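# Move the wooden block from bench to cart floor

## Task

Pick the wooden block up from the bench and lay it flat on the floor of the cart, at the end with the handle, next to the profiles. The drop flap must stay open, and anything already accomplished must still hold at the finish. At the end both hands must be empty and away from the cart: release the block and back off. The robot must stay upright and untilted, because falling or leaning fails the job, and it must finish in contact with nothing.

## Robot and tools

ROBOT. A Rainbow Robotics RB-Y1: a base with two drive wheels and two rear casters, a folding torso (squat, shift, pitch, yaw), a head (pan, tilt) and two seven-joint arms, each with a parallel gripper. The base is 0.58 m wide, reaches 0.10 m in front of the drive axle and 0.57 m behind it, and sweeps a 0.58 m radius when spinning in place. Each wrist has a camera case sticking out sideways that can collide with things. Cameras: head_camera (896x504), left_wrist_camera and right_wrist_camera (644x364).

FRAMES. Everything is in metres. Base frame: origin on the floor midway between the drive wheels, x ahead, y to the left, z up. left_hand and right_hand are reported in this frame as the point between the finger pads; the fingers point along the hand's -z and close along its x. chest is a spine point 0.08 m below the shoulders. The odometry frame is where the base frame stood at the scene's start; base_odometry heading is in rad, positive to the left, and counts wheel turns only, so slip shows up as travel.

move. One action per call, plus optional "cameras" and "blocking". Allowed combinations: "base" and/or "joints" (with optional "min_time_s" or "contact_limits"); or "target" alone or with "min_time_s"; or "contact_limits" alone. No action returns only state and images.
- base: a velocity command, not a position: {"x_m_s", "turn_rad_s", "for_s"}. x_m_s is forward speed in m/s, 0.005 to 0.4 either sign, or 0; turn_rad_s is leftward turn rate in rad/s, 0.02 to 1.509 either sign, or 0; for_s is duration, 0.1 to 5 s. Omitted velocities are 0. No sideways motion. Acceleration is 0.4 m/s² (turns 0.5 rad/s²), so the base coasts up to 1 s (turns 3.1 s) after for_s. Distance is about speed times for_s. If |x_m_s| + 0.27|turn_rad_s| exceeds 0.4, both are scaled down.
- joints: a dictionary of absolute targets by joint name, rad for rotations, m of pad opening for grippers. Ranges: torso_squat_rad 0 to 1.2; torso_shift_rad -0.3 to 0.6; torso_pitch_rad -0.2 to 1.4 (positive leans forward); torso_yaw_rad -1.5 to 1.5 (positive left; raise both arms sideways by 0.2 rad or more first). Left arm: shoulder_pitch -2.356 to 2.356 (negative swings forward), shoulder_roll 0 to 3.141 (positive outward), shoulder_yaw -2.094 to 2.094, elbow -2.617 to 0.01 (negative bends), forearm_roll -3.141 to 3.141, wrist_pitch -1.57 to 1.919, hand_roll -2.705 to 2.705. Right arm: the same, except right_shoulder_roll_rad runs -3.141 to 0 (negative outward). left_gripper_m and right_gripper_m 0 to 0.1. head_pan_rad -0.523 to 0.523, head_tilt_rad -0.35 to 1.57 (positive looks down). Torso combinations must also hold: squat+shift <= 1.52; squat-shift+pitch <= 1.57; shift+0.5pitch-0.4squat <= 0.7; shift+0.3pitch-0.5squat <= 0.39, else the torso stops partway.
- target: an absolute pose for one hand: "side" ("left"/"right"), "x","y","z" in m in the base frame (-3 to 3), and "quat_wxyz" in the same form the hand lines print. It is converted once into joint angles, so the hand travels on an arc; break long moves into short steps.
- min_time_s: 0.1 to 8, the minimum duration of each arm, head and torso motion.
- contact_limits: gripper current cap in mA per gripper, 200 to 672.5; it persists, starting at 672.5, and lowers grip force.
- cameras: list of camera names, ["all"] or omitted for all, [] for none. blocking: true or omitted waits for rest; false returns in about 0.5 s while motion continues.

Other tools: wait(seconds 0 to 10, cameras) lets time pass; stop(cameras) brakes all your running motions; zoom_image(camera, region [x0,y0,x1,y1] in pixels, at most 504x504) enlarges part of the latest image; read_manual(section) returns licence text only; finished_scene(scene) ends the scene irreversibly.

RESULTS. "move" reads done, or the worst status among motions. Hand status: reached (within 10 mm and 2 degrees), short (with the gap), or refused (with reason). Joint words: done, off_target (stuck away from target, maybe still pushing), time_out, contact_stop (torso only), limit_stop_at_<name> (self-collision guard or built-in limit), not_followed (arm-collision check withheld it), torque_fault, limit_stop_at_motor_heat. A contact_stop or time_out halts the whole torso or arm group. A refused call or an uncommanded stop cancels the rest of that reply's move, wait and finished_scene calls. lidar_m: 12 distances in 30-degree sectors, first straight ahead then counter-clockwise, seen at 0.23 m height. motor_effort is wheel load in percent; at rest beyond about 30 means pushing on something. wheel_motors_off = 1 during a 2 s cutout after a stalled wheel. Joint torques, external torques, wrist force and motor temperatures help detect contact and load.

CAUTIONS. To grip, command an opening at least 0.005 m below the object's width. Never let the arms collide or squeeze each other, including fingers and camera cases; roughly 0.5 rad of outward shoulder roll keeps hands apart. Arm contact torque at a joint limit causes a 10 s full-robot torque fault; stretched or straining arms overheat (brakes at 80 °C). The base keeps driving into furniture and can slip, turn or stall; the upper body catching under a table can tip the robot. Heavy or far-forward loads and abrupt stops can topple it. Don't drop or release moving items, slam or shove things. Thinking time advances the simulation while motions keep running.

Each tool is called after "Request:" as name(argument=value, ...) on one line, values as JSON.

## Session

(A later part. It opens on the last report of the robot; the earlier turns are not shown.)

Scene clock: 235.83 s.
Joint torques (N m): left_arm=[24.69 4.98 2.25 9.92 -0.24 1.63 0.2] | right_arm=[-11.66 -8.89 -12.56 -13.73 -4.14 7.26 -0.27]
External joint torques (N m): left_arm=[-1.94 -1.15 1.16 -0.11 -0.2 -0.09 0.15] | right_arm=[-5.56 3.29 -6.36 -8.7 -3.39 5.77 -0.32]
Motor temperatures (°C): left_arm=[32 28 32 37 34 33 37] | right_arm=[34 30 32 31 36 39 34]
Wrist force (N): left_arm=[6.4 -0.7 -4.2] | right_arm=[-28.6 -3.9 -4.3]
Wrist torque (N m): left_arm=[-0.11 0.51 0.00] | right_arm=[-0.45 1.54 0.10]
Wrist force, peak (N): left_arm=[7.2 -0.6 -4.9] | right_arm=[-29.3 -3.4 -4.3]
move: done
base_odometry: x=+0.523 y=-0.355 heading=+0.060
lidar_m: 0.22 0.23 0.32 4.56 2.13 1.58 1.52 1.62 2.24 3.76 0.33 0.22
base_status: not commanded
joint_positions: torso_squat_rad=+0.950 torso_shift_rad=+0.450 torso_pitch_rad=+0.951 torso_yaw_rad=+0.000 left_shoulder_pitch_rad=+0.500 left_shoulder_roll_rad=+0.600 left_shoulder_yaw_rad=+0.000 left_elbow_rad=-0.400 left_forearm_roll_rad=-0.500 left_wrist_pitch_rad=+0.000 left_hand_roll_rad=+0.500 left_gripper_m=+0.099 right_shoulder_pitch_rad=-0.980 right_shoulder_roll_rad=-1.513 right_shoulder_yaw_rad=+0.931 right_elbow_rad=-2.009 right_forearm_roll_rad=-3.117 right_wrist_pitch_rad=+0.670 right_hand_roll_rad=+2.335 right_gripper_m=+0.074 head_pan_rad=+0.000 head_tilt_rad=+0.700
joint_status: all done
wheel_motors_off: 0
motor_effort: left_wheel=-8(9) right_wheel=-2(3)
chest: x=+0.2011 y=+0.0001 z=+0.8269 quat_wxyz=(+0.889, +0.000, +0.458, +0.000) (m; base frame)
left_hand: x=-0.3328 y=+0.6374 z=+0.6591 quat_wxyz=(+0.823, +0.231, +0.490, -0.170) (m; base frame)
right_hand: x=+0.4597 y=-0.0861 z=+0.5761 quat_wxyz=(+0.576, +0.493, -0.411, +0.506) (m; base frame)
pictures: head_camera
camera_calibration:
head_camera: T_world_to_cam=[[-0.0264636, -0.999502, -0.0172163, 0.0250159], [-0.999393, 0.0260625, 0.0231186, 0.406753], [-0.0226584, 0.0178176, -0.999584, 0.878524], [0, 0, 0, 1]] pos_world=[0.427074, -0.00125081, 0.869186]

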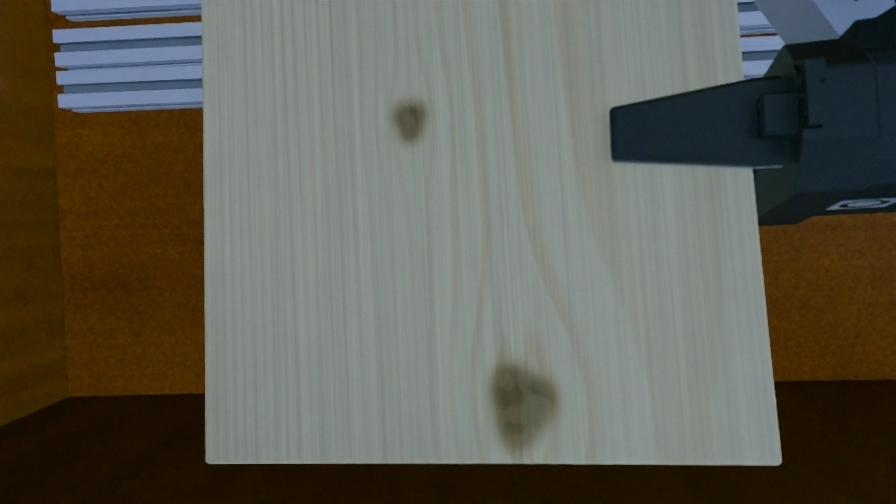

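Request:
move(base={"x_m_s":0.05,"for_s":1.0}, cameras=[])

Request:
move(target={"side":"right","x":0.378,"y":-0.085,"z":0.56,"quat_wxyz":[0.5417,0.4545,-0.4545,0.5417]}, min_time_s=2, cameras=["head_camera"])

Request:
move(target={"side":"right","x":0.378,"y":-0.085,"z":0.45,"quat_wxyz":[0.5417,0.4545,-0.4545,0.5417]}, min_time_s=2, cameras=["head_camera"])

Scene clock: 239.37 s.
Joint torques (N m): left_arm=[24.58 4.77 2.44 9.95 -0.35 1.47 0.04] | right_arm=[-10.93 -8.86 -11.46 -14.13 -3.76 7.08 -0.21]
External joint torques (N m): left_arm=[-2.05 -1.36 1.34 -0.08 -0.31 -0.25 -0.01] | right_arm=[-4.83 3.32 -5.26 -9.1 -3.01 5.58 -0.26]
Motor temperatures (°C): left_arm=[32 28 32 37 34 33 37] | right_arm=[34 30 32 31 36 39 34]
Wrist force (N): left_arm=[7.1 -0.3 -3.4] | right_arm=[-27.9 -3.2 -4.0]
Wrist torque (N m): left_arm=[-0.15 0.57 0.06] | right_arm=[-0.51 1.61 0.09]
Wrist force, peak (N): left_arm=[7.3 -1.3 -4.9] | right_arm=[-31.1 -6.2 -4.0]
move: done
base_odometry: x=+0.573 y=-0.352 heading=+0.059
lidar_m: 0.16 0.17 0.25 1.66 2.17 1.62 1.57 1.67 2.30 0.72 0.26 0.18
base_status: done (sent for 1 of 1 s)
joint_positions: torso_squat_rad=+0.950 torso_shift_rad=+0.450 torso_pitch_rad=+0.951 torso_yaw_rad=+0.000 left_shoulder_pitch_rad=+0.500 left_shoulder_roll_rad=+0.600 left_shoulder_yaw_rad=+0.000 left_elbow_rad=-0.400 left_forearm_roll_rad=-0.500 left_wrist_pitch_rad=+0.000 left_hand_roll_rad=+0.500 left_gripper_m=+0.099 right_shoulder_pitch_rad=-0.980 right_shoulder_roll_rad=-1.513 right_shoulder_yaw_rad=+0.930 right_elbow_rad=-2.009 right_forearm_roll_rad=-3.117 right_wrist_pitch_rad=+0.670 right_hand_roll_rad=+2.335 right_gripper_m=+0.074 head_pan_rad=+0.000 head_tilt_rad=+0.700
joint_status: not commanded
wheel_motors_off: 0
motor_effort: left_wheel=+2(37) right_wheel=+6(36)
chest: x=+0.2011 y=+0.0000 z=+0.8269 quat_wxyz=(+0.889, +0.000, +0.458, +0.000) (m; base frame)
left_hand: x=-0.3328 y=+0.6374 z=+0.6592 quat_wxyz=(+0.823, +0.231, +0.490, -0.170) (m; base frame)
right_hand: x=+0.4598 y=-0.0861 z=+0.5762 quat_wxyz=(+0.576, +0.493, -0.411, +0.506) (m; base frame)
pictures: none
No camera images: "cameras" was empty.

Scene clock: 241.70 s.
Joint torques (N m): left_arm=[24.72 4.88 2.04 10.04 -0.22 1.5 0.26] | right_arm=[-3.35 -4.25 -7.88 -17.79 -2.24 8.04 -0.05]
External joint torques (N m): left_arm=[-1.9 -1.25 0.94 0.01 -0.19 -0.22 0.2] | right_arm=[-1.41 6.13 -4.13 -11.31 -1.74 6.33 -0.1]
Motor temperatures (°C): left_arm=[32 28 32 37 34 33 37] | right_arm=[34 30 32 32 36 39 34]
Wrist force (N): left_arm=[6.7 -0.7 -4.1] | right_arm=[-28.1 0.8 -4.3]
Wrist torque (N m): left_arm=[-0.14 0.52 0.05] | right_arm=[-0.20 1.60 0.11]
Wrist force, peak (N): left_arm=[7.5 -0.4 -4.6] | right_arm=[-28.9 0.8 -4.3]
move: done
base_odometry: x=+0.573 y=-0.352 heading=+0.060
lidar_m: 0.16 0.19 0.25 1.67 2.19 1.61 1.57 1.66 2.32 0.74 0.26 0.18
base_status: not commanded
joint_positions: torso_squat_rad=+0.950 torso_shift_rad=+0.450 torso_pitch_rad=+0.951 torso_yaw_rad=+0.000 left_shoulder_pitch_rad=+0.500 left_shoulder_roll_rad=+0.600 left_shoulder_yaw_rad=+0.000 left_elbow_rad=-0.400 left_forearm_roll_rad=-0.500 left_wrist_pitch_rad=+0.000 left_hand_roll_rad=+0.500 left_gripper_m=+0.099 right_shoulder_pitch_rad=-0.614 right_shoulder_roll_rad=-1.472 right_shoulder_yaw_rad=+0.814 right_elbow_rad=-2.141 right_forearm_roll_rad=-3.079 right_wrist_pitch_rad=+0.583 right_hand_roll_rad=+2.705 right_gripper_m=+0.074 head_pan_rad=+0.000 head_tilt_rad=+0.700
joint_status: all done
wheel_motors_off: 0
motor_effort: left_wheel=+2(3) right_wheel=+6(8)
chest: x=+0.2011 y=+0.0000 z=+0.8269 quat_wxyz=(+0.889, +0.000, +0.458, +0.000) (m; base frame)
left_hand: x=-0.3328 y=+0.6374 z=+0.6592 quat_wxyz=(+0.823, +0.231, +0.490, -0.170) (m; base frame)
right_hand: x=+0.3785 y=-0.0867 z=+0.5581 quat_wxyz=(+0.544, +0.454, -0.451, +0.543) (m; base frame)
right_hand_status: reached (checked arc, planned for 2.0 s): 3 mm and 0.6 deg off.
pictures: head_camera
camera_calibration:
head_camera: T_world_to_cam=[[-0.0264636, -0.999502, -0.0172163, 0.0250159], [-0.999393, 0.0260625, 0.0231186, 0.406753], [-0.0226584, 0.0178176, -0.999584, 0.878524], [0, 0, 0, 1]] pos_world=[0.427074, -0.00125081, 0.869186]

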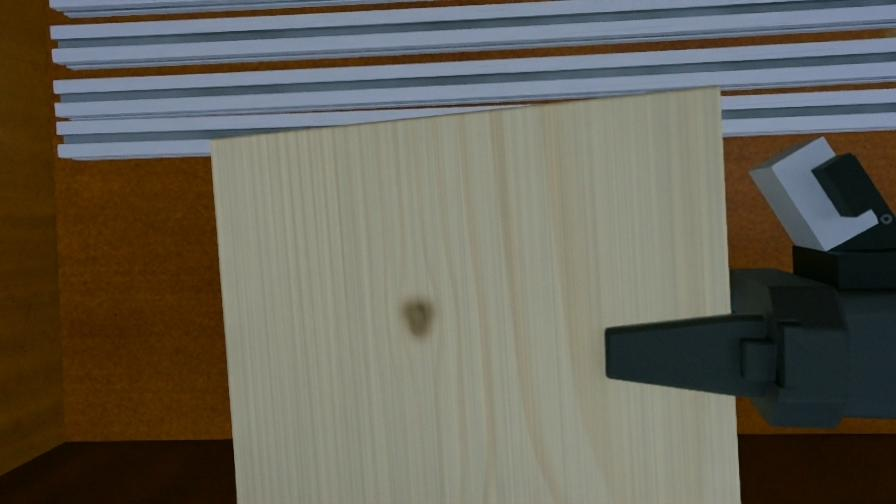

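Scene clock: 244.03 s.
Joint torques (N m): left_arm=[24.57 4.78 2.23 9.98 -0.2 1.54 0.3] | right_arm=[-6.22 -4.18 -4.45 -15 -2.87 8.24 -0.21]
External joint torques (N m): left_arm=[-2.06 -1.35 1.14 -0.05 -0.16 -0.18 0.25] | right_arm=[-4.47 5.36 -1.26 -9.36 -2.26 6.54 -0.26]
Motor temperatures (°C): left_arm=[32 28 32 37 34 33 37] | right_arm=[34 30 32 32 36 39 34]
Wrist force (N): left_arm=[6.2 -1.2 -4.5] | right_arm=[-28.3 0.3 -4.4]
Wrist torque (N m): left_arm=[-0.06 0.49 0.02] | right_arm=[-0.20 1.56 0.12]
Wrist force, peak (N): left_arm=[7.3 -0.4 -4.7] | right_arm=[-28.9 0.8 -4.4]
move: done
base_odometry: x=+0.573 y=-0.352 heading=+0.060
lidar_m: 0.17 0.18 0.25 1.67 2.16 1.63 1.57 1.65 2.33 0.71 0.26 0.18
base_status: not commanded
joint_positions: torso_squat_rad=+0.950 torso_shift_rad=+0.450 torso_pitch_rad=+0.951 torso_yaw_rad=+0.000 left_shoulder_pitch_rad=+0.500 left_shoulder_roll_rad=+0.600 left_shoulder_yaw_rad=+0.000 left_elbow_rad=-0.400 left_forearm_roll_rad=-0.500 left_wrist_pitch_rad=+0.000 left_hand_roll_rad=+0.500 left_gripper_m=+0.099 right_shoulder_pitch_rad=-0.744 right_shoulder_roll_rad=-1.142 right_shoulder_yaw_rad=+0.939 right_elbow_rad=-1.642 right_forearm_roll_rad=-2.929 right_wrist_pitch_rad=+0.776 right_hand_roll_rad=+2.705 right_gripper_m=+0.074 head_pan_rad=+0.000 head_tilt_rad=+0.700
joint_status: all done
wheel_motors_off: 0
motor_effort: left_wheel=+1(3) right_wheel=+6(9)
chest: x=+0.2011 y=+0.0000 z=+0.8269 quat_wxyz=(+0.889, +0.000, +0.458, +0.000) (m; base frame)
left_hand: x=-0.3328 y=+0.6374 z=+0.6592 quat_wxyz=(+0.823, +0.231, +0.490, -0.170) (m; base frame)
right_hand: x=+0.3775 y=-0.0863 z=+0.4490 quat_wxyz=(+0.545, +0.451, -0.452, +0.543) (m; base frame)
right_hand_status: reached (checked arc, planned for 2.0 s): 2 mm and 0.7 deg off.
pictures: head_camera
camera_calibration:
head_camera: T_world_to_cam=[[-0.0264636, -0.999502, -0.0172163, 0.0250159], [-0.999393, 0.0260625, 0.0231186, 0.406753], [-0.0226584, 0.0178176, -0.999584, 0.878524], [0, 0, 0, 1]] pos_world=[0.427074, -0.00125081, 0.869186]

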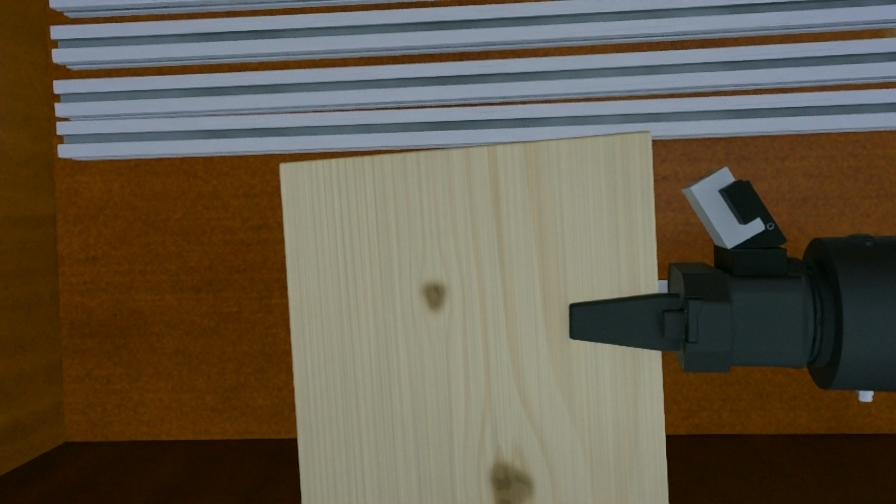

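Request:
move(target={"side":"right","x":0.396,"y":-0.085,"z":0.41,"quat_wxyz":[0.5417,0.4545,-0.4545,0.5417]}, min_time_s=1.5, cameras=[])

Request:
move(target={"side":"right","x":0.396,"y":-0.085,"z":0.385,"quat_wxyz":[0.5417,0.4545,-0.4545,0.5417]}, min_time_s=1.2, cameras=["head_camera"])

Request:
move(target={"side":"right","x":0.396,"y":-0.085,"z":0.373,"quat_wxyz":[0.5417,0.4545,-0.4545,0.5417]}, min_time_s=1.2, cameras=["head_camera"])

Scene clock: 248.63 s.
Joint torques (N m): left_arm=[24.74 4.61 2.22 9.87 -0.26 1.68 0.2] | right_arm=[-7.68 -3.7 -4.65 -13.61 -3.28 8.13 -0.45]
External joint torques (N m): left_arm=[-1.89 -1.52 1.12 -0.16 -0.22 -0.04 0.15] | right_arm=[-4.89 5.43 -1.39 -8.77 -2.6 6.44 -0.5]
Motor temperatures (°C): left_arm=[32 28 31 37 34 33 37] | right_arm=[34 30 32 32 36 39 34]
Wrist force (N): left_arm=[6.5 -1.3 -3.7] | right_arm=[-28.4 0.9 -4.1]
Wrist torque (N m): left_arm=[-0.06 0.56 0.06] | right_arm=[-0.23 1.56 0.14]
Wrist force, peak (N): left_arm=[7.1 -1.1 -5.4] | right_arm=[-29.1 0.3 -4.0]
move: done
base_odometry: x=+0.573 y=-0.352 heading=+0.060
lidar_m: 0.17 0.18 0.25 1.66 2.18 1.62 1.56 1.66 2.32 0.71 0.25 0.18
base_status: not commanded
joint_positions: torso_squat_rad=+0.950 torso_shift_rad=+0.450 torso_pitch_rad=+0.951 torso_yaw_rad=+0.000 left_shoulder_pitch_rad=+0.500 left_shoulder_roll_rad=+0.600 left_shoulder_yaw_rad=+0.000 left_elbow_rad=-0.400 left_forearm_roll_rad=-0.500 left_wrist_pitch_rad=+0.000 left_hand_roll_rad=+0.500 left_gripper_m=+0.099 right_shoulder_pitch_rad=-0.840 right_shoulder_roll_rad=-1.009 right_shoulder_yaw_rad=+0.965 right_elbow_rad=-1.373 right_forearm_roll_rad=-2.900 right_wrist_pitch_rad=+0.902 right_hand_roll_rad=+2.693 right_gripper_m=+0.074 head_pan_rad=+0.000 head_tilt_rad=+0.700
joint_status: all done
wheel_motors_off: 0
motor_effort: left_wheel=+1(2) right_wheel=+7(9)
chest: x=+0.2011 y=+0.0000 z=+0.8269 quat_wxyz=(+0.889, +0.000, +0.458, +0.000) (m; base frame)
left_hand: x=-0.3328 y=+0.6374 z=+0.6592 quat_wxyz=(+0.823, +0.231, +0.490, -0.170) (m; base frame)
right_hand: x=+0.3955 y=-0.0863 z=+0.4090 quat_wxyz=(+0.545, +0.452, -0.452, +0.543) (m; base frame)
right_hand_status: reached (checked arc, planned for 1.5 s): 2 mm and 0.6 deg off.
pictures: none
No camera images: "cameras" was empty.

Scene clock: 250.17 s.
Joint torques (N m): left_arm=[24.67 4.76 2.12 9.93 -0.22 1.58 0.23] | right_arm=[-7.89 -3.37 -6.73 -12.61 -3.15 8.28 -0.02]
External joint torques (N m): left_arm=[-1.96 -1.37 1.03 -0.1 -0.18 -0.14 0.18] | right_arm=[-4.96 5.16 -3.78 -8.34 -2.46 6.58 -0.07]
Motor temperatures (°C): left_arm=[32 28 31 37 34 33 37] | right_arm=[34 30 32 32 36 39 34]
Wrist force (N): left_arm=[7.0 -0.4 -3.5] | right_arm=[-27.9 0.3 -4.1]
Wrist torque (N m): left_arm=[-0.18 0.54 0.05] | right_arm=[-0.15 1.61 0.12]
Wrist force, peak (N): left_arm=[7.1 -0.7 -4.6] | right_arm=[-29.2 0.3 -3.7]
move: done
base_odometry: x=+0.573 y=-0.352 heading=+0.060
lidar_m: 0.17 0.17 0.26 1.67 2.19 1.63 1.57 1.66 2.31 0.73 0.26 0.17
base_status: not commanded
joint_positions: torso_squat_rad=+0.950 torso_shift_rad=+0.450 torso_pitch_rad=+0.951 torso_yaw_rad=+0.000 left_shoulder_pitch_rad=+0.500 left_shoulder_roll_rad=+0.600 left_shoulder_yaw_rad=+0.000 left_elbow_rad=-0.400 left_forearm_roll_rad=-0.500 left_wrist_pitch_rad=+0.000 left_hand_roll_rad=+0.500 left_gripper_m=+0.099 right_shoulder_pitch_rad=-0.869 right_shoulder_roll_rad=-0.910 right_shoulder_yaw_rad=+0.958 right_elbow_rad=-1.190 right_forearm_roll_rad=-2.865 right_wrist_pitch_rad=+0.993 right_hand_roll_rad=+2.705 right_gripper_m=+0.074 head_pan_rad=+0.000 head_tilt_rad=+0.700
joint_status: all done
wheel_motors_off: 0
motor_effort: left_wheel=+2(3) right_wheel=+7(8)
chest: x=+0.2011 y=+0.0000 z=+0.8269 quat_wxyz=(+0.889, +0.000, +0.458, +0.000) (m; base frame)
left_hand: x=-0.3328 y=+0.6374 z=+0.6592 quat_wxyz=(+0.823, +0.231, +0.490, -0.170) (m; base frame)
right_hand: x=+0.3952 y=-0.0864 z=+0.3837 quat_wxyz=(+0.544, +0.453, -0.452, +0.543) (m; base frame)
right_hand_status: reached (checked arc, planned for 1.2 s): 2 mm and 0.4 deg off.
pictures: head_camera
camera_calibration:
head_camera: T_world_to_cam=[[-0.0264636, -0.999502, -0.0172163, 0.0250159], [-0.999393, 0.0260625, 0.0231186, 0.406753], [-0.0226584, 0.0178176, -0.999584, 0.878524], [0, 0, 0, 1]] pos_world=[0.427074, -0.00125081, 0.869186]

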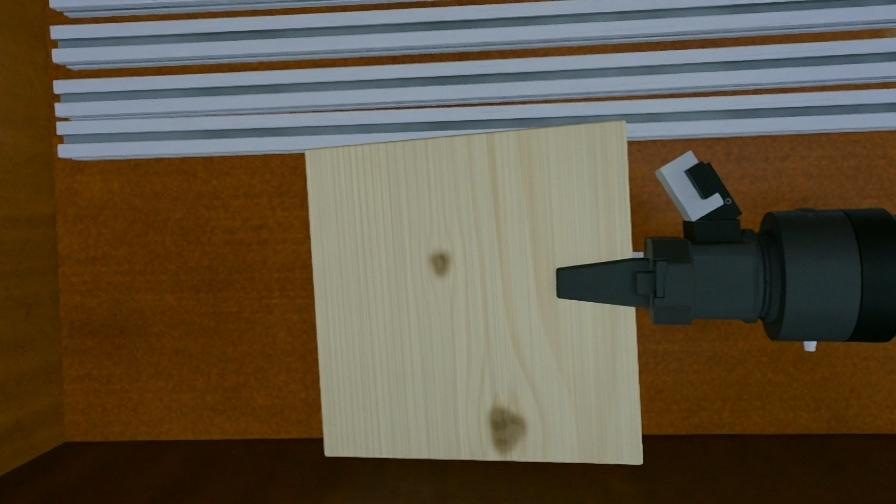

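Scene clock: 251.70 s.
Joint torques (N m): left_arm=[24.75 4.7 2.6 9.96 -0.33 1.59 0.23] | right_arm=[-8.01 -2.44 -6.47 -11.96 -3.18 8.41 0.09]
External joint torques (N m): left_arm=[-1.88 -1.43 1.51 -0.07 -0.3 -0.13 0.18] | right_arm=[-5.02 5.77 -3.68 -7.94 -2.48 6.71 0.04]
Motor temperatures (°C): left_arm=[32 28 31 37 34 33 37] | right_arm=[34 30 32 32 36 39 34]
Wrist force (N): left_arm=[6.6 -0.3 -4.5] | right_arm=[-28.3 0.4 -4.1]
Wrist torque (N m): left_arm=[-0.17 0.56 0.01] | right_arm=[-0.22 1.53 0.09]
Wrist force, peak (N): left_arm=[7.3 -0.7 -5.4] | right_arm=[-28.9 0.2 -4.5]
move: done
base_odometry: x=+0.573 y=-0.352 heading=+0.060
lidar_m: 0.17 0.18 0.26 1.67 2.17 1.63 1.56 1.65 2.32 0.72 0.26 0.18
base_status: not commanded
joint_positions: torso_squat_rad=+0.950 torso_shift_rad=+0.450 torso_pitch_rad=+0.951 torso_yaw_rad=+0.000 left_shoulder_pitch_rad=+0.500 left_shoulder_roll_rad=+0.600 left_shoulder_yaw_rad=+0.000 left_elbow_rad=-0.400 left_forearm_roll_rad=-0.500 left_wrist_pitch_rad=+0.000 left_hand_roll_rad=+0.500 left_gripper_m=+0.099 right_shoulder_pitch_rad=-0.878 right_shoulder_roll_rad=-0.863 right_shoulder_yaw_rad=+0.944 right_elbow_rad=-1.107 right_forearm_roll_rad=-2.838 right_wrist_pitch_rad=+1.031 right_hand_roll_rad=+2.705 right_gripper_m=+0.074 head_pan_rad=+0.000 head_tilt_rad=+0.700
joint_status: all done
wheel_motors_off: 0
motor_effort: left_wheel=+2(3) right_wheel=+6(7)
chest: x=+0.2011 y=+0.0000 z=+0.8269 quat_wxyz=(+0.889, +0.000, +0.458, +0.000) (m; base frame)
left_hand: x=-0.3328 y=+0.6374 z=+0.6592 quat_wxyz=(+0.823, +0.231, +0.490, -0.170) (m; base frame)
right_hand: x=+0.3946 y=-0.0864 z=+0.3722 quat_wxyz=(+0.545, +0.453, -0.450, +0.543) (m; base frame)
right_hand_status: reached (checked arc, planned for 1.2 s): 2 mm and 0.7 deg off.
pictures: head_camera
camera_calibration:
head_camera: T_world_to_cam=[[-0.0264636, -0.999502, -0.0172163, 0.0250159], [-0.999393, 0.0260625, 0.0231186, 0.406753], [-0.0226584, 0.0178176, -0.999584, 0.878524], [0, 0, 0, 1]] pos_world=[0.427074, -0.00125081, 0.869186]

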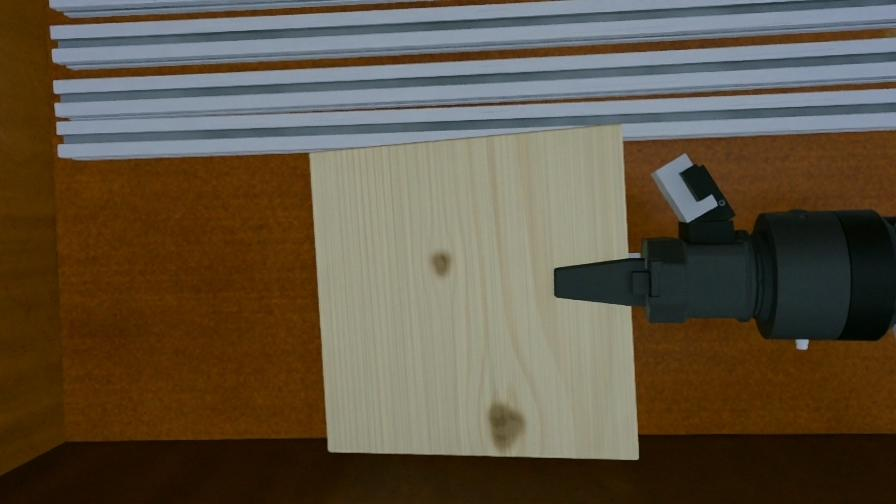

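Request:
move(target={"side":"right","x":0.390,"y":-0.085,"z":0.361,"quat_wxyz":[0.5417,0.4545,-0.4545,0.5417]}, min_time_s=1.2, cameras=[])

Request:
move(target={"side":"right","x":0.390,"y":-0.085,"z":0.350,"quat_wxyz":[0.5417,0.4545,-0.4545,0.5417]}, min_time_s=1.2, cameras=["head_camera","right_wrist_camera"])

Scene clock: 254.77 s.
Joint torques (N m): left_arm=[24.68 4.68 2.24 9.99 -0.27 1.68 0.18] | right_arm=[-4.4 -1.65 -6.07 -11.37 -3.41 8.27 0.06]
External joint torques (N m): left_arm=[-1.94 -1.45 1.15 -0.04 -0.23 -0.04 0.13] | right_arm=[-1.71 5.99 -3.57 -7.63 -2.68 6.56 0.01]
Motor temperatures (°C): left_arm=[32 28 31 37 34 33 37] | right_arm=[34 30 32 32 36 39 34]
Wrist force (N): left_arm=[6.4 -0.6 -4.2] | right_arm=[-28.0 0.7 -4.2]
Wrist torque (N m): left_arm=[-0.14 0.50 0.08] | right_arm=[-0.23 1.60 0.12]
Wrist force, peak (N): left_arm=[7.3 -0.6 -5.0] | right_arm=[-28.6 0.1 -4.6]
move: done
base_odometry: x=+0.573 y=-0.352 heading=+0.060
lidar_m: 0.17 0.18 0.26 1.69 2.18 1.63 1.57 1.65 2.31 0.73 0.28 0.18
base_status: not commanded
joint_positions: torso_squat_rad=+0.950 torso_shift_rad=+0.450 torso_pitch_rad=+0.951 torso_yaw_rad=+0.000 left_shoulder_pitch_rad=+0.500 left_shoulder_roll_rad=+0.600 left_shoulder_yaw_rad=+0.000 left_elbow_rad=-0.400 left_forearm_roll_rad=-0.500 left_wrist_pitch_rad=+0.000 left_hand_roll_rad=+0.500 left_gripper_m=+0.099 right_shoulder_pitch_rad=-0.867 right_shoulder_roll_rad=-0.791 right_shoulder_yaw_rad=+0.882 right_elbow_rad=-0.999 right_forearm_roll_rad=-2.765 right_wrist_pitch_rad=+1.097 right_hand_roll_rad=+2.705 right_gripper_m=+0.074 head_pan_rad=+0.000 head_tilt_rad=+0.700
joint_status: all done
wheel_motors_off: 0
motor_effort: left_wheel=+1(3) right_wheel=+6(7)
chest: x=+0.2011 y=+0.0000 z=+0.8269 quat_wxyz=(+0.889, +0.000, +0.458, +0.000) (m; base frame)
left_hand: x=-0.3328 y=+0.6374 z=+0.6592 quat_wxyz=(+0.823, +0.231, +0.490, -0.170) (m; base frame)
right_hand: x=+0.3895 y=-0.0864 z=+0.3598 quat_wxyz=(+0.544, +0.453, -0.452, +0.543) (m; base frame)
right_hand_status: reached (checked arc, planned for 1.2 s): 2 mm and 0.4 deg off.
pictures: none
No camera images: "cameras" was empty.

Scene clock: 256.30 s.
Joint torques (N m): left_arm=[24.66 4.73 1.99 9.85 -0.26 1.49 0.19] | right_arm=[-3.81 -4.14 -3.09 -1.68 0.15 -0.13 -1.25]
External joint torques (N m): left_arm=[-1.95 -1.42 0.9 -0.18 -0.23 -0.24 0.14] | right_arm=[-1 3 -0.8 1.76 0.9 -1.83 -1.3]
Motor temperatures (°C): left_arm=[32 28 31 37 34 33 37] | right_arm=[34 30 32 32 36 39 34]
Wrist force (N): left_arm=[6.3 -0.9 -4.6] | right_arm=[-7.0 0.5 5.6]
Wrist torque (N m): left_arm=[-0.10 0.50 0.04] | right_arm=[-0.84 -2.57 0.88]
Wrist force, peak (N): left_arm=[7.5 -0.9 -4.1] | right_arm=[-28.6 0.6 -3.9]
move: done
base_odometry: x=+0.573 y=-0.352 heading=+0.059
lidar_m: 0.17 0.18 0.25 1.67 2.17 1.61 1.57 1.68 2.32 0.72 0.26 0.18
base_status: not commanded
joint_positions: torso_squat_rad=+0.950 torso_shift_rad=+0.450 torso_pitch_rad=+0.950 torso_yaw_rad=+0.000 left_shoulder_pitch_rad=+0.500 left_shoulder_roll_rad=+0.600 left_shoulder_yaw_rad=+0.000 left_elbow_rad=-0.400 left_forearm_roll_rad=-0.500 left_wrist_pitch_rad=+0.000 left_hand_roll_rad=+0.500 left_gripper_m=+0.099 right_shoulder_pitch_rad=-0.880 right_shoulder_roll_rad=-0.726 right_shoulder_yaw_rad=+0.832 right_elbow_rad=-0.890 right_forearm_roll_rad=-2.707 right_wrist_pitch_rad=+1.160 right_hand_roll_rad=+2.705 right_gripper_m=+0.074 head_pan_rad=+0.000 head_tilt_rad=+0.700
joint_status: all done
wheel_motors_off: 0
motor_effort: left_wheel=+1(3) right_wheel=+5(7)
chest: x=+0.2008 y=+0.0000 z=+0.8272 quat_wxyz=(+0.889, +0.000, +0.457, +0.000) (m; base frame)
left_hand: x=-0.3329 y=+0.6374 z=+0.6589 quat_wxyz=(+0.824, +0.231, +0.489, -0.170) (m; base frame)
right_hand: x=+0.3899 y=-0.0853 z=+0.3506 quat_wxyz=(+0.542, +0.454, -0.454, +0.542) (m; base frame)
right_hand_status: reached (checked arc, planned for 1.2 s): 1 mm and 0.1 deg off.
pictures: head_camera, right_wrist_camera
camera_calibration:
head_camera: T_world_to_cam=[[-0.0265454, -0.999499, -0.0172376, 0.0249675], [-0.999411, 0.0261598, 0.0222226, 0.407129], [-0.0217605, 0.0178173, -0.999604, 0.878648], [0, 0, 0, 1]] pos_world=[0.426671, -0.00135052, 0.869683]
right_wrist_camera: T_world_to_cam=[[0.028942, -0.148901, -0.988428, 0.321364], [-0.861228, -0.505657, 0.0509572, 0.301907], [-0.507394, 0.849788, -0.142873, 0.392654], [0, 0, 0, 1]] pos_world=[0.44994, -0.133159, 0.35836]

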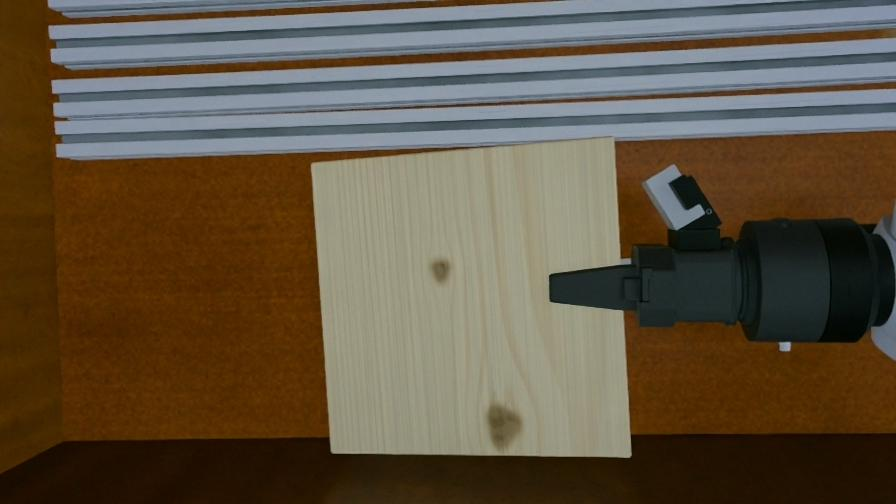

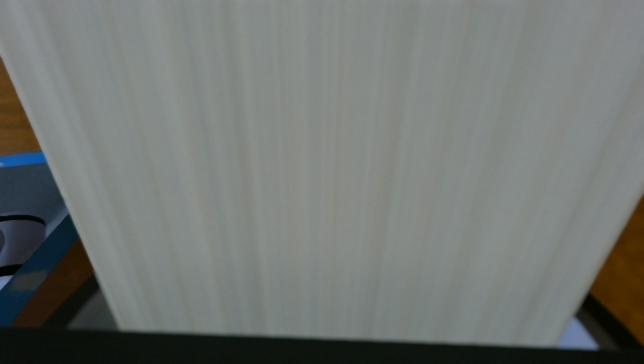

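Request:
move(target={"side":"right","x":0.388,"y":-0.085,"z":0.361,"quat_wxyz":[0.5417,0.4545,-0.4545,0.5417]}, min_time_s=1, cameras=[])

Request:
move(target={"side":"right","x":0.387,"y":-0.025,"z":0.361,"quat_wxyz":[0.5417,0.4545,-0.4545,0.5417]}, min_time_s=1.5, cameras=["head_camera"])

Request:
move(target={"side":"right","x":0.385,"y":0.02,"z":0.361,"quat_wxyz":[0.5417,0.4545,-0.4545,0.5417]}, min_time_s=1.5, cameras=["head_camera"])

Scene clock: 260.07 s.
Joint torques (N m): left_arm=[24.52 4.64 2.33 9.94 -0.18 1.47 0.24] | right_arm=[-4.41 -4.72 -5.61 -12.26 -3.86 8.03 -0.4]
External joint torques (N m): left_arm=[-2.1 -1.5 1.23 -0.09 -0.15 -0.25 0.19] | right_arm=[-1.91 2.68 -3.18 -8.5 -3.09 6.34 -0.45]
Motor temperatures (°C): left_arm=[32 28 31 37 34 33 37] | right_arm=[34 30 32 32 36 39 34]
Wrist force (N): left_arm=[6.8 -0.8 -4.3] | right_arm=[-28.3 0.2 -4.1]
Wrist torque (N m): left_arm=[-0.10 0.53 0.01] | right_arm=[-0.15 1.64 0.14]
Wrist force, peak (N): left_arm=[7.4 -0.8 -4.6] | right_arm=[-29.5 1.7 -3.4]
move: done
base_odometry: x=+0.573 y=-0.352 heading=+0.060
lidar_m: 0.17 0.19 0.26 1.67 2.17 1.63 1.56 1.66 2.32 0.73 0.26 0.18
base_status: not commanded
joint_positions: torso_squat_rad=+0.950 torso_shift_rad=+0.450 torso_pitch_rad=+0.950 torso_yaw_rad=+0.000 left_shoulder_pitch_rad=+0.500 left_shoulder_roll_rad=+0.600 left_shoulder_yaw_rad=+0.000 left_elbow_rad=-0.400 left_forearm_roll_rad=-0.500 left_wrist_pitch_rad=+0.000 left_hand_roll_rad=+0.500 left_gripper_m=+0.099 right_shoulder_pitch_rad=-0.849 right_shoulder_roll_rad=-0.765 right_shoulder_yaw_rad=+0.829 right_elbow_rad=-0.982 right_forearm_roll_rad=-2.709 right_wrist_pitch_rad=+1.123 right_hand_roll_rad=+2.687 right_gripper_m=+0.074 head_pan_rad=+0.000 head_tilt_rad=+0.700
joint_status: all done
wheel_motors_off: 0
motor_effort: left_wheel=+1(2) right_wheel=+4(7)
chest: x=+0.2009 y=+0.0000 z=+0.8270 quat_wxyz=(+0.889, +0.000, +0.458, +0.000) (m; base frame)
left_hand: x=-0.3328 y=+0.6374 z=+0.6591 quat_wxyz=(+0.824, +0.231, +0.490, -0.170) (m; base frame)
right_hand: x=+0.3872 y=-0.0856 z=+0.3597 quat_wxyz=(+0.541, +0.456, -0.454, +0.541) (m; base frame)
right_hand_status: reached (checked arc, planned for 1.0 s): 2 mm and 0.2 deg off.
pictures: none
No camera images: "cameras" was empty.

Scene clock: 261.90 s.
Joint torques (N m): left_arm=[24.71 4.57 2.8 9.79 -0.15 1.6 0.29] | right_arm=[1.11 11.71 -2.3 -14.63 -3.54 7.76 -0.49]
External joint torques (N m): left_arm=[-1.91 -1.56 1.7 -0.24 -0.12 -0.13 0.23] | right_arm=[4.32 16.78 -0.02 -9.63 -2.78 6.11 -0.54]
Motor temperatures (°C): left_arm=[32 28 31 37 34 33 37] | right_arm=[34 30 32 32 36 39 34]
Wrist force (N): left_arm=[5.5 -0.8 -4.0] | right_arm=[-27.9 0.6 -4.3]
Wrist torque (N m): left_arm=[-0.09 0.37 0.01] | right_arm=[-0.15 1.60 0.09]
Wrist force, peak (N): left_arm=[7.5 -0.8 -4.4] | right_arm=[-28.9 0.2 -3.8]
move: done
base_odometry: x=+0.573 y=-0.352 heading=+0.060
lidar_m: 0.17 0.17 0.25 1.69 2.18 1.63 1.57 1.67 2.33 0.72 0.27 0.18
base_status: not commanded
joint_positions: torso_squat_rad=+0.950 torso_shift_rad=+0.450 torso_pitch_rad=+0.950 torso_yaw_rad=+0.000 left_shoulder_pitch_rad=+0.500 left_shoulder_roll_rad=+0.600 left_shoulder_yaw_rad=+0.000 left_elbow_rad=-0.400 left_forearm_roll_rad=-0.500 left_wrist_pitch_rad=+0.000 left_hand_roll_rad=+0.500 left_gripper_m=+0.099 right_shoulder_pitch_rad=-0.872 right_shoulder_roll_rad=-0.696 right_shoulder_yaw_rad=+0.861 right_elbow_rad=-1.075 right_forearm_roll_rad=-2.671 right_wrist_pitch_rad=+0.953 right_hand_roll_rad=+2.647 right_gripper_m=+0.074 head_pan_rad=+0.000 head_tilt_rad=+0.700
joint_status: all done
wheel_motors_off: 0
motor_effort: left_wheel=+0(2) right_wheel=-8(10)
chest: x=+0.2010 y=+0.0002 z=+0.8270 quat_wxyz=(+0.889, +0.000, +0.458, +0.000) (m; base frame)
left_hand: x=-0.3331 y=+0.6373 z=+0.6589 quat_wxyz=(+0.824, +0.231, +0.490, -0.169) (m; base frame)
right_hand: x=+0.3881 y=-0.0276 z=+0.3597 quat_wxyz=(+0.543, +0.452, -0.453, +0.544) (m; base frame)
right_hand_status: reached (checked arc, planned for 1.5 s): 3 mm and 0.5 deg off.
pictures: head_camera
camera_calibration:
head_camera: T_world_to_cam=[[-0.0260467, -0.999517, -0.0169432, 0.024898], [-0.999413, 0.0256592, 0.0226978, 0.406914], [-0.0222521, 0.0175245, -0.999599, 0.878552], [0, 0, 0, 1]] pos_world=[0.426873, -0.000951281, 0.869385]

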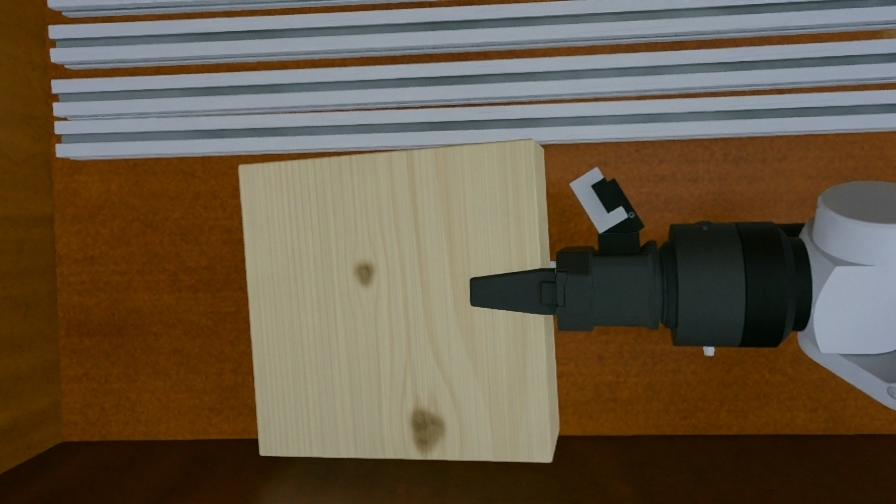

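Scene clock: 263.73 s.
Joint torques (N m): left_arm=[24.89 4.82 2.37 9.91 -0.35 1.57 0.16] | right_arm=[16.35 24.97 -1.24 -14.75 -2.79 6.74 -0.12]
External joint torques (N m): left_arm=[-1.73 -1.29 1.27 -0.12 -0.31 -0.15 0.11] | right_arm=[20.25 28.05 0.83 -9.04 -2.04 5.11 -0.17]
Motor temperatures (°C): left_arm=[32 28 31 37 34 33 37] | right_arm=[34 30 32 32 36 39 34]
Wrist force (N): left_arm=[7.4 -0.8 -4.4] | right_arm=[-25.3 0.8 -3.6]
Wrist torque (N m): left_arm=[-0.09 0.59 0.05] | right_arm=[-0.16 1.18 -0.21]
Wrist force, peak (N): left_arm=[7.3 -1.0 -5.3] | right_arm=[-28.5 0.6 -3.8]
move: done
base_odometry: x=+0.573 y=-0.352 heading=+0.060
lidar_m: 0.17 0.18 0.26 1.68 2.18 1.62 1.57 1.66 2.32 0.73 0.27 0.18
base_status: not commanded
joint_positions: torso_squat_rad=+0.950 torso_shift_rad=+0.450 torso_pitch_rad=+0.950 torso_yaw_rad=+0.000 left_shoulder_pitch_rad=+0.500 left_shoulder_roll_rad=+0.600 left_shoulder_yaw_rad=+0.000 left_elbow_rad=-0.400 left_forearm_roll_rad=-0.500 left_wrist_pitch_rad=+0.000 left_hand_roll_rad=+0.500 left_gripper_m=+0.099 right_shoulder_pitch_rad=-0.907 right_shoulder_roll_rad=-0.620 right_shoulder_yaw_rad=+0.890 right_elbow_rad=-1.088 right_forearm_roll_rad=-2.644 right_wrist_pitch_rad=+0.857 right_hand_roll_rad=+2.627 right_gripper_m=+0.074 head_pan_rad=+0.000 head_tilt_rad=+0.700
joint_status: all done
wheel_motors_off: 0
motor_effort: left_wheel=+7(7) right_wheel=-31(33)
chest: x=+0.2011 y=+0.0005 z=+0.8271 quat_wxyz=(+0.889, -0.001, +0.457, +0.000) (m; base frame)
left_hand: x=-0.3333 y=+0.6372 z=+0.6586 quat_wxyz=(+0.824, +0.231, +0.490, -0.169) (m; base frame)
right_hand: x=+0.3883 y=+0.0169 z=+0.3597 quat_wxyz=(+0.542, +0.450, -0.453, +0.546) (m; base frame)
right_hand_status: reached (checked arc, planned for 1.5 s): 5 mm and 0.7 deg off.
pictures: head_camera
camera_calibration:
head_camera: T_world_to_cam=[[-0.0255234, -0.999539, -0.0164634, 0.0246612], [-0.999427, 0.0251472, 0.0226684, 0.407033], [-0.022244, 0.0170325, -0.999607, 0.878651], [0, 0, 0, 1]] pos_world=[0.426974, -0.00055157, 0.869486]

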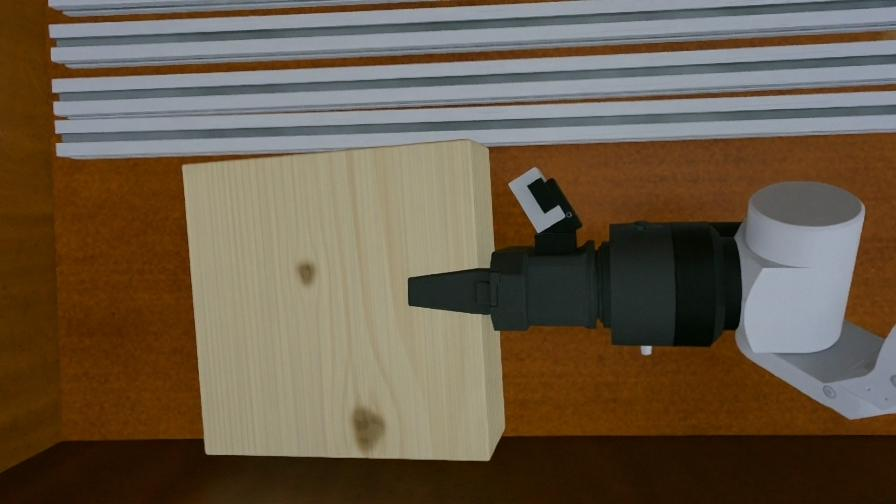

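Request:
move(joints={"torso_squat_rad":0.9}, cameras=[])

Request:
move(target={"side":"right","x":0.383,"y":0.0,"z":0.362,"quat_wxyz":[0.5417,0.4545,-0.4545,0.5417]}, min_time_s=1.5, cameras=["head_camera"])

Scene clock: 266.27 s.
Joint torques (N m): left_arm=[24.73 4.83 2.42 9.77 -0.26 1.49 0.24] | right_arm=[-5.78 5.75 -2.41 -15.23 -3.67 7.9 -0.12]
External joint torques (N m): left_arm=[-1.89 -1.3 1.32 -0.26 -0.22 -0.23 0.19] | right_arm=[-2.03 8.69 -0.41 -9.5 -2.93 6.26 -0.17]
Motor temperatures (°C): left_arm=[32 28 31 37 34 33 37] | right_arm=[34 30 32 32 36 39 34]
Wrist force (N): left_arm=[6.5 0.1 -4.9] | right_arm=[-27.7 0.6 -4.4]
Wrist torque (N m): left_arm=[-0.24 0.51 0.04] | right_arm=[-0.15 1.68 0.14]
Wrist force, peak (N): left_arm=[7.4 -0.3 -4.7] | right_arm=[-29.8 -0.1 -5.5]
move: done
base_odometry: x=+0.573 y=-0.352 heading=+0.060
lidar_m: 0.17 0.18 0.25 1.66 2.19 1.62 1.56 1.65 2.32 0.72 0.25 0.19
base_status: not commanded
joint_positions: torso_squat_rad=+0.900 torso_shift_rad=+0.450 torso_pitch_rad=+0.951 torso_yaw_rad=+0.000 left_shoulder_pitch_rad=+0.500 left_shoulder_roll_rad=+0.600 left_shoulder_yaw_rad=+0.000 left_elbow_rad=-0.400 left_forearm_roll_rad=-0.500 left_wrist_pitch_rad=+0.000 left_hand_roll_rad=+0.500 left_gripper_m=+0.099 right_shoulder_pitch_rad=-0.901 right_shoulder_roll_rad=-0.615 right_shoulder_yaw_rad=+0.890 right_elbow_rad=-1.088 right_forearm_roll_rad=-2.644 right_wrist_pitch_rad=+0.857 right_hand_roll_rad=+2.627 right_gripper_m=+0.074 head_pan_rad=+0.000 head_tilt_rad=+0.700
joint_status: all done
wheel_motors_off: 0
motor_effort: left_wheel=-1(8) right_wheel=+2(31)
chest: x=+0.2132 y=+0.0001 z=+0.8521 quat_wxyz=(+0.889, +0.000, +0.458, +0.000) (m; base frame)
left_hand: x=-0.3207 y=+0.6374 z=+0.6842 quat_wxyz=(+0.824, +0.231, +0.490, -0.170) (m; base frame)
right_hand: x=+0.3970 y=+0.0181 z=+0.3845 quat_wxyz=(+0.544, +0.453, -0.453, +0.543) (m; base frame)
pictures: none
No camera images: "cameras" was empty.

Scene clock: 268.10 s.
Joint torques (N m): left_arm=[24.53 4.67 2.28 9.8 -0.22 1.63 0.22] | right_arm=[-4.94 4.89 -4.07 -12.74 -3.27 8.16 -0.07]
External joint torques (N m): left_arm=[-2.09 -1.46 1.19 -0.23 -0.18 -0.09 0.17] | right_arm=[-1.9 7.82 -2.55 -8.07 -2.58 6.46 -0.12]
Motor temperatures (°C): left_arm=[32 28 31 37 34 33 37] | right_arm=[34 30 32 32 36 39 34]
Wrist force (N): left_arm=[6.9 -0.4 -4.6] | right_arm=[-27.6 -0.4 -4.6]
Wrist torque (N m): left_arm=[-0.13 0.55 0.08] | right_arm=[-0.16 1.62 0.11]
Wrist force, peak (N): left_arm=[7.2 0.1 -4.6] | right_arm=[-28.9 1.2 -3.7]
move: done
base_odometry: x=+0.573 y=-0.352 heading=+0.060
lidar_m: 0.16 0.17 0.26 1.68 2.18 1.62 1.57 1.65 2.31 0.73 0.25 0.18
base_status: not commanded
joint_positions: torso_squat_rad=+0.900 torso_shift_rad=+0.450 torso_pitch_rad=+0.951 torso_yaw_rad=+0.000 left_shoulder_pitch_rad=+0.500 left_shoulder_roll_rad=+0.600 left_shoulder_yaw_rad=+0.000 left_elbow_rad=-0.400 left_forearm_roll_rad=-0.500 left_wrist_pitch_rad=+0.000 left_hand_roll_rad=+0.500 left_gripper_m=+0.099 right_shoulder_pitch_rad=-0.894 right_shoulder_roll_rad=-0.555 right_shoulder_yaw_rad=+0.851 right_elbow_rad=-0.896 right_forearm_roll_rad=-2.633 right_wrist_pitch_rad=+0.990 right_hand_roll_rad=+2.705 right_gripper_m=+0.074 head_pan_rad=+0.000 head_tilt_rad=+0.700
joint_status: all done
wheel_motors_off: 0
motor_effort: left_wheel=+0(2) right_wheel=+3(4)
chest: x=+0.2132 y=+0.0001 z=+0.8521 quat_wxyz=(+0.889, +0.000, +0.458, +0.000) (m; base frame)
left_hand: x=-0.3207 y=+0.6374 z=+0.6842 quat_wxyz=(+0.824, +0.231, +0.490, -0.170) (m; base frame)
right_hand: x=+0.3823 y=-0.0015 z=+0.3609 quat_wxyz=(+0.545, +0.453, -0.451, +0.543) (m; base frame)
right_hand_status: reached (checked arc, planned for 1.5 s): 2 mm and 0.6 deg off.
pictures: head_camera
camera_calibration:
head_camera: T_world_to_cam=[[-0.0263568, -0.999506, -0.0171259, 0.0257411], [-0.9994, 0.0259614, 0.0229128, 0.418345], [-0.0224569, 0.0177195, -0.999591, 0.904], [0, 0, 0, 1]] pos_world=[0.439073, -0.00115087, 0.894485]

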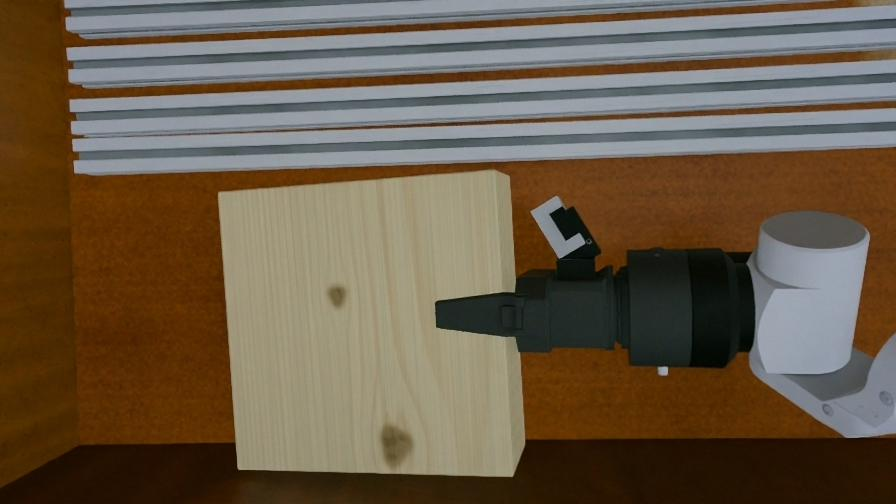

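Request:
move(target={"side":"right","x":0.394,"y":0.0,"z":0.355,"quat_wxyz":[0.5417,0.4545,-0.4545,0.5417]}, min_time_s=1, cameras=[])

Request:
move(target={"side":"right","x":0.394,"y":0.0,"z":0.346,"quat_wxyz":[0.5337,0.4639,-0.4639,0.5337]}, min_time_s=1.5, cameras=["head_camera","right_wrist_camera"])

Scene clock: 273.87 s.
Joint torques (N m): left_arm=[24.8 4.99 2.3 9.83 -0.33 1.53 0.3] | right_arm=[-7.62 0.81 -5.83 -5.88 -3.08 3.21 -1.37]
External joint torques (N m): left_arm=[-1.82 -1.15 1.21 -0.2 -0.29 -0.19 0.25] | right_arm=[-3.85 3.39 -4.35 -1.6 -2.36 1.51 -1.42]
Motor temperatures (°C): left_arm=[32 28 31 37 34 33 37] | right_arm=[34 30 32 32 36 39 34]
Wrist force (N): left_arm=[7.2 -0.4 -4.2] | right_arm=[-17.3 3.9 -3.6]
Wrist torque (N m): left_arm=[-0.14 0.57 0.05] | right_arm=[0.50 -0.61 1.00]
Wrist force, peak (N): left_arm=[7.4 -0.8 -4.6] | right_arm=[-29.2 1.8 -3.2]
move: done
base_odometry: x=+0.573 y=-0.352 heading=+0.060
lidar_m: 0.17 0.18 0.26 1.66 2.19 1.62 1.56 1.66 2.32 0.73 0.27 0.18
base_status: not commanded
joint_positions: torso_squat_rad=+0.900 torso_shift_rad=+0.450 torso_pitch_rad=+0.950 torso_yaw_rad=+0.000 left_shoulder_pitch_rad=+0.500 left_shoulder_roll_rad=+0.600 left_shoulder_yaw_rad=+0.000 left_elbow_rad=-0.400 left_forearm_roll_rad=-0.500 left_wrist_pitch_rad=+0.000 left_hand_roll_rad=+0.500 left_gripper_m=+0.099 right_shoulder_pitch_rad=-0.937 right_shoulder_roll_rad=-0.502 right_shoulder_yaw_rad=+0.810 right_elbow_rad=-0.773 right_forearm_roll_rad=-2.598 right_wrist_pitch_rad=+1.060 right_hand_roll_rad=+2.705 right_gripper_m=+0.074 head_pan_rad=+0.000 head_tilt_rad=+0.700
joint_status: all done
wheel_motors_off: 0
motor_effort: left_wheel=+0(2) right_wheel=+3(5)
chest: x=+0.2130 y=+0.0000 z=+0.8523 quat_wxyz=(+0.889, +0.000, +0.457, +0.000) (m; base frame)
left_hand: x=-0.3208 y=+0.6374 z=+0.6842 quat_wxyz=(+0.824, +0.231, +0.489, -0.170) (m; base frame)
right_hand: x=+0.3930 y=-0.0006 z=+0.3548 quat_wxyz=(+0.543, +0.454, -0.453, +0.542) (m; base frame)
right_hand_status: reached (checked arc, planned for 1.0 s): 1 mm and 0.3 deg off.
pictures: none
No camera images: "cameras" was empty.

Scene clock: 275.70 s.
Joint torques (N m): left_arm=[24.42 5.13 2.23 9.97 -0.16 1.56 0.29] | right_arm=[-4.24 2.43 -0.14 -3.28 0.93 2.72 -0.27]
External joint torques (N m): left_arm=[-2.2 -1.01 1.13 -0.05 -0.12 -0.16 0.24] | right_arm=[-0.21 3.74 0.69 0.09 1.69 0.99 -0.33]
Motor temperatures (°C): left_arm=[32 28 31 37 34 33 37] | right_arm=[34 30 32 32 36 39 34]
Wrist force (N): left_arm=[6.5 -0.7 -4.5] | right_arm=[-12.4 -3.3 2.8]
Wrist torque (N m): left_arm=[-0.15 0.47 0.06] | right_arm=[-0.87 -1.34 -0.18]
Wrist force, peak (N): left_arm=[7.1 0.0 -4.9] | right_arm=[-29.5 -0.6 -4.0]
move: done
base_odometry: x=+0.573 y=-0.352 heading=+0.060
lidar_m: 0.17 0.19 0.25 1.68 2.18 1.61 1.56 1.66 2.33 0.74 0.26 0.18
base_status: not commanded
joint_positions: torso_squat_rad=+0.900 torso_shift_rad=+0.450 torso_pitch_rad=+0.950 torso_yaw_rad=+0.000 left_shoulder_pitch_rad=+0.500 left_shoulder_roll_rad=+0.600 left_shoulder_yaw_rad=+0.000 left_elbow_rad=-0.400 left_forearm_roll_rad=-0.500 left_wrist_pitch_rad=+0.000 left_hand_roll_rad=+0.500 left_gripper_m=+0.099 right_shoulder_pitch_rad=-0.962 right_shoulder_roll_rad=-0.341 right_shoulder_yaw_rad=+0.465 right_elbow_rad=-0.520 right_forearm_roll_rad=-2.264 right_wrist_pitch_rad=+1.258 right_hand_roll_rad=+2.705 right_gripper_m=+0.074 head_pan_rad=+0.000 head_tilt_rad=+0.700
joint_status: all done
wheel_motors_off: 0
motor_effort: left_wheel=+0(2) right_wheel=+3(6)
chest: x=+0.2130 y=+0.0000 z=+0.8523 quat_wxyz=(+0.889, +0.000, +0.457, +0.000) (m; base frame)
left_hand: x=-0.3208 y=+0.6374 z=+0.6842 quat_wxyz=(+0.824, +0.231, +0.489, -0.169) (m; base frame)
right_hand: x=+0.3940 y=-0.0004 z=+0.3463 quat_wxyz=(+0.539, +0.461, -0.459, +0.535) (m; base frame)
right_hand_status: reached (checked arc, planned for 1.5 s): 0 mm and 0.9 deg off.
pictures: head_camera, right_wrist_camera
camera_calibration:
head_camera: T_world_to_cam=[[-0.0264526, -0.9995, -0.017341, 0.0258753], [-0.999413, 0.0260648, 0.0222219, 0.418763], [-0.0217588, 0.0179187, -0.999603, 0.903999], [0, 0, 0, 1]] pos_world=[0.438871, -0.00125106, 0.894783]
right_wrist_camera: T_world_to_cam=[[0.0231633, -0.127587, -0.991557, 0.332957], [-0.861577, -0.505634, 0.0449349, 0.350732], [-0.507098, 0.853262, -0.121639, 0.31444], [0, 0, 0, 1]] pos_world=[0.453922, -0.0484766, 0.352634]

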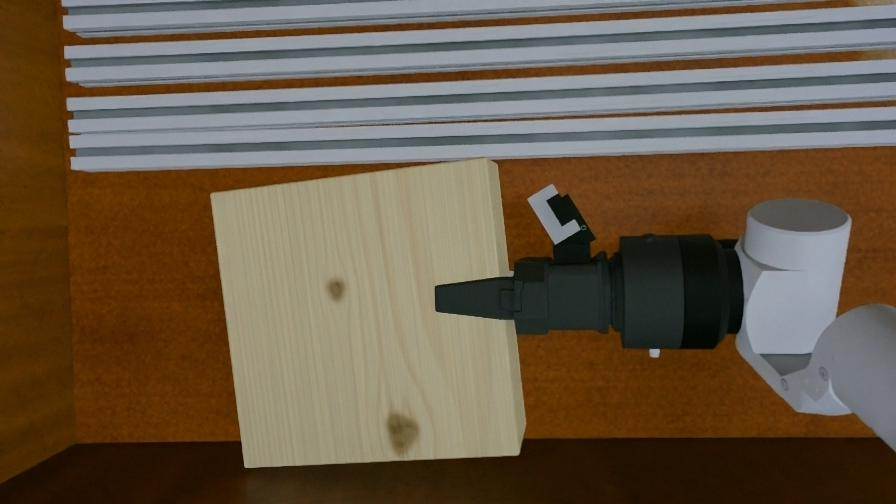

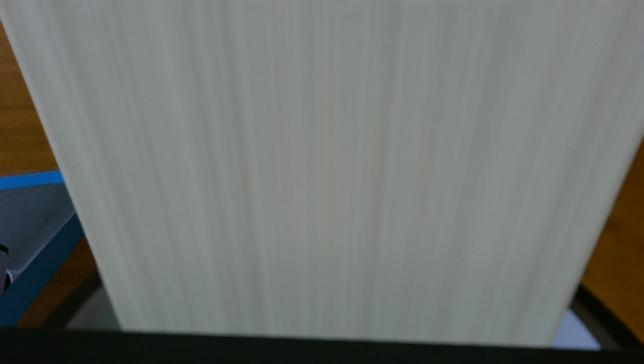

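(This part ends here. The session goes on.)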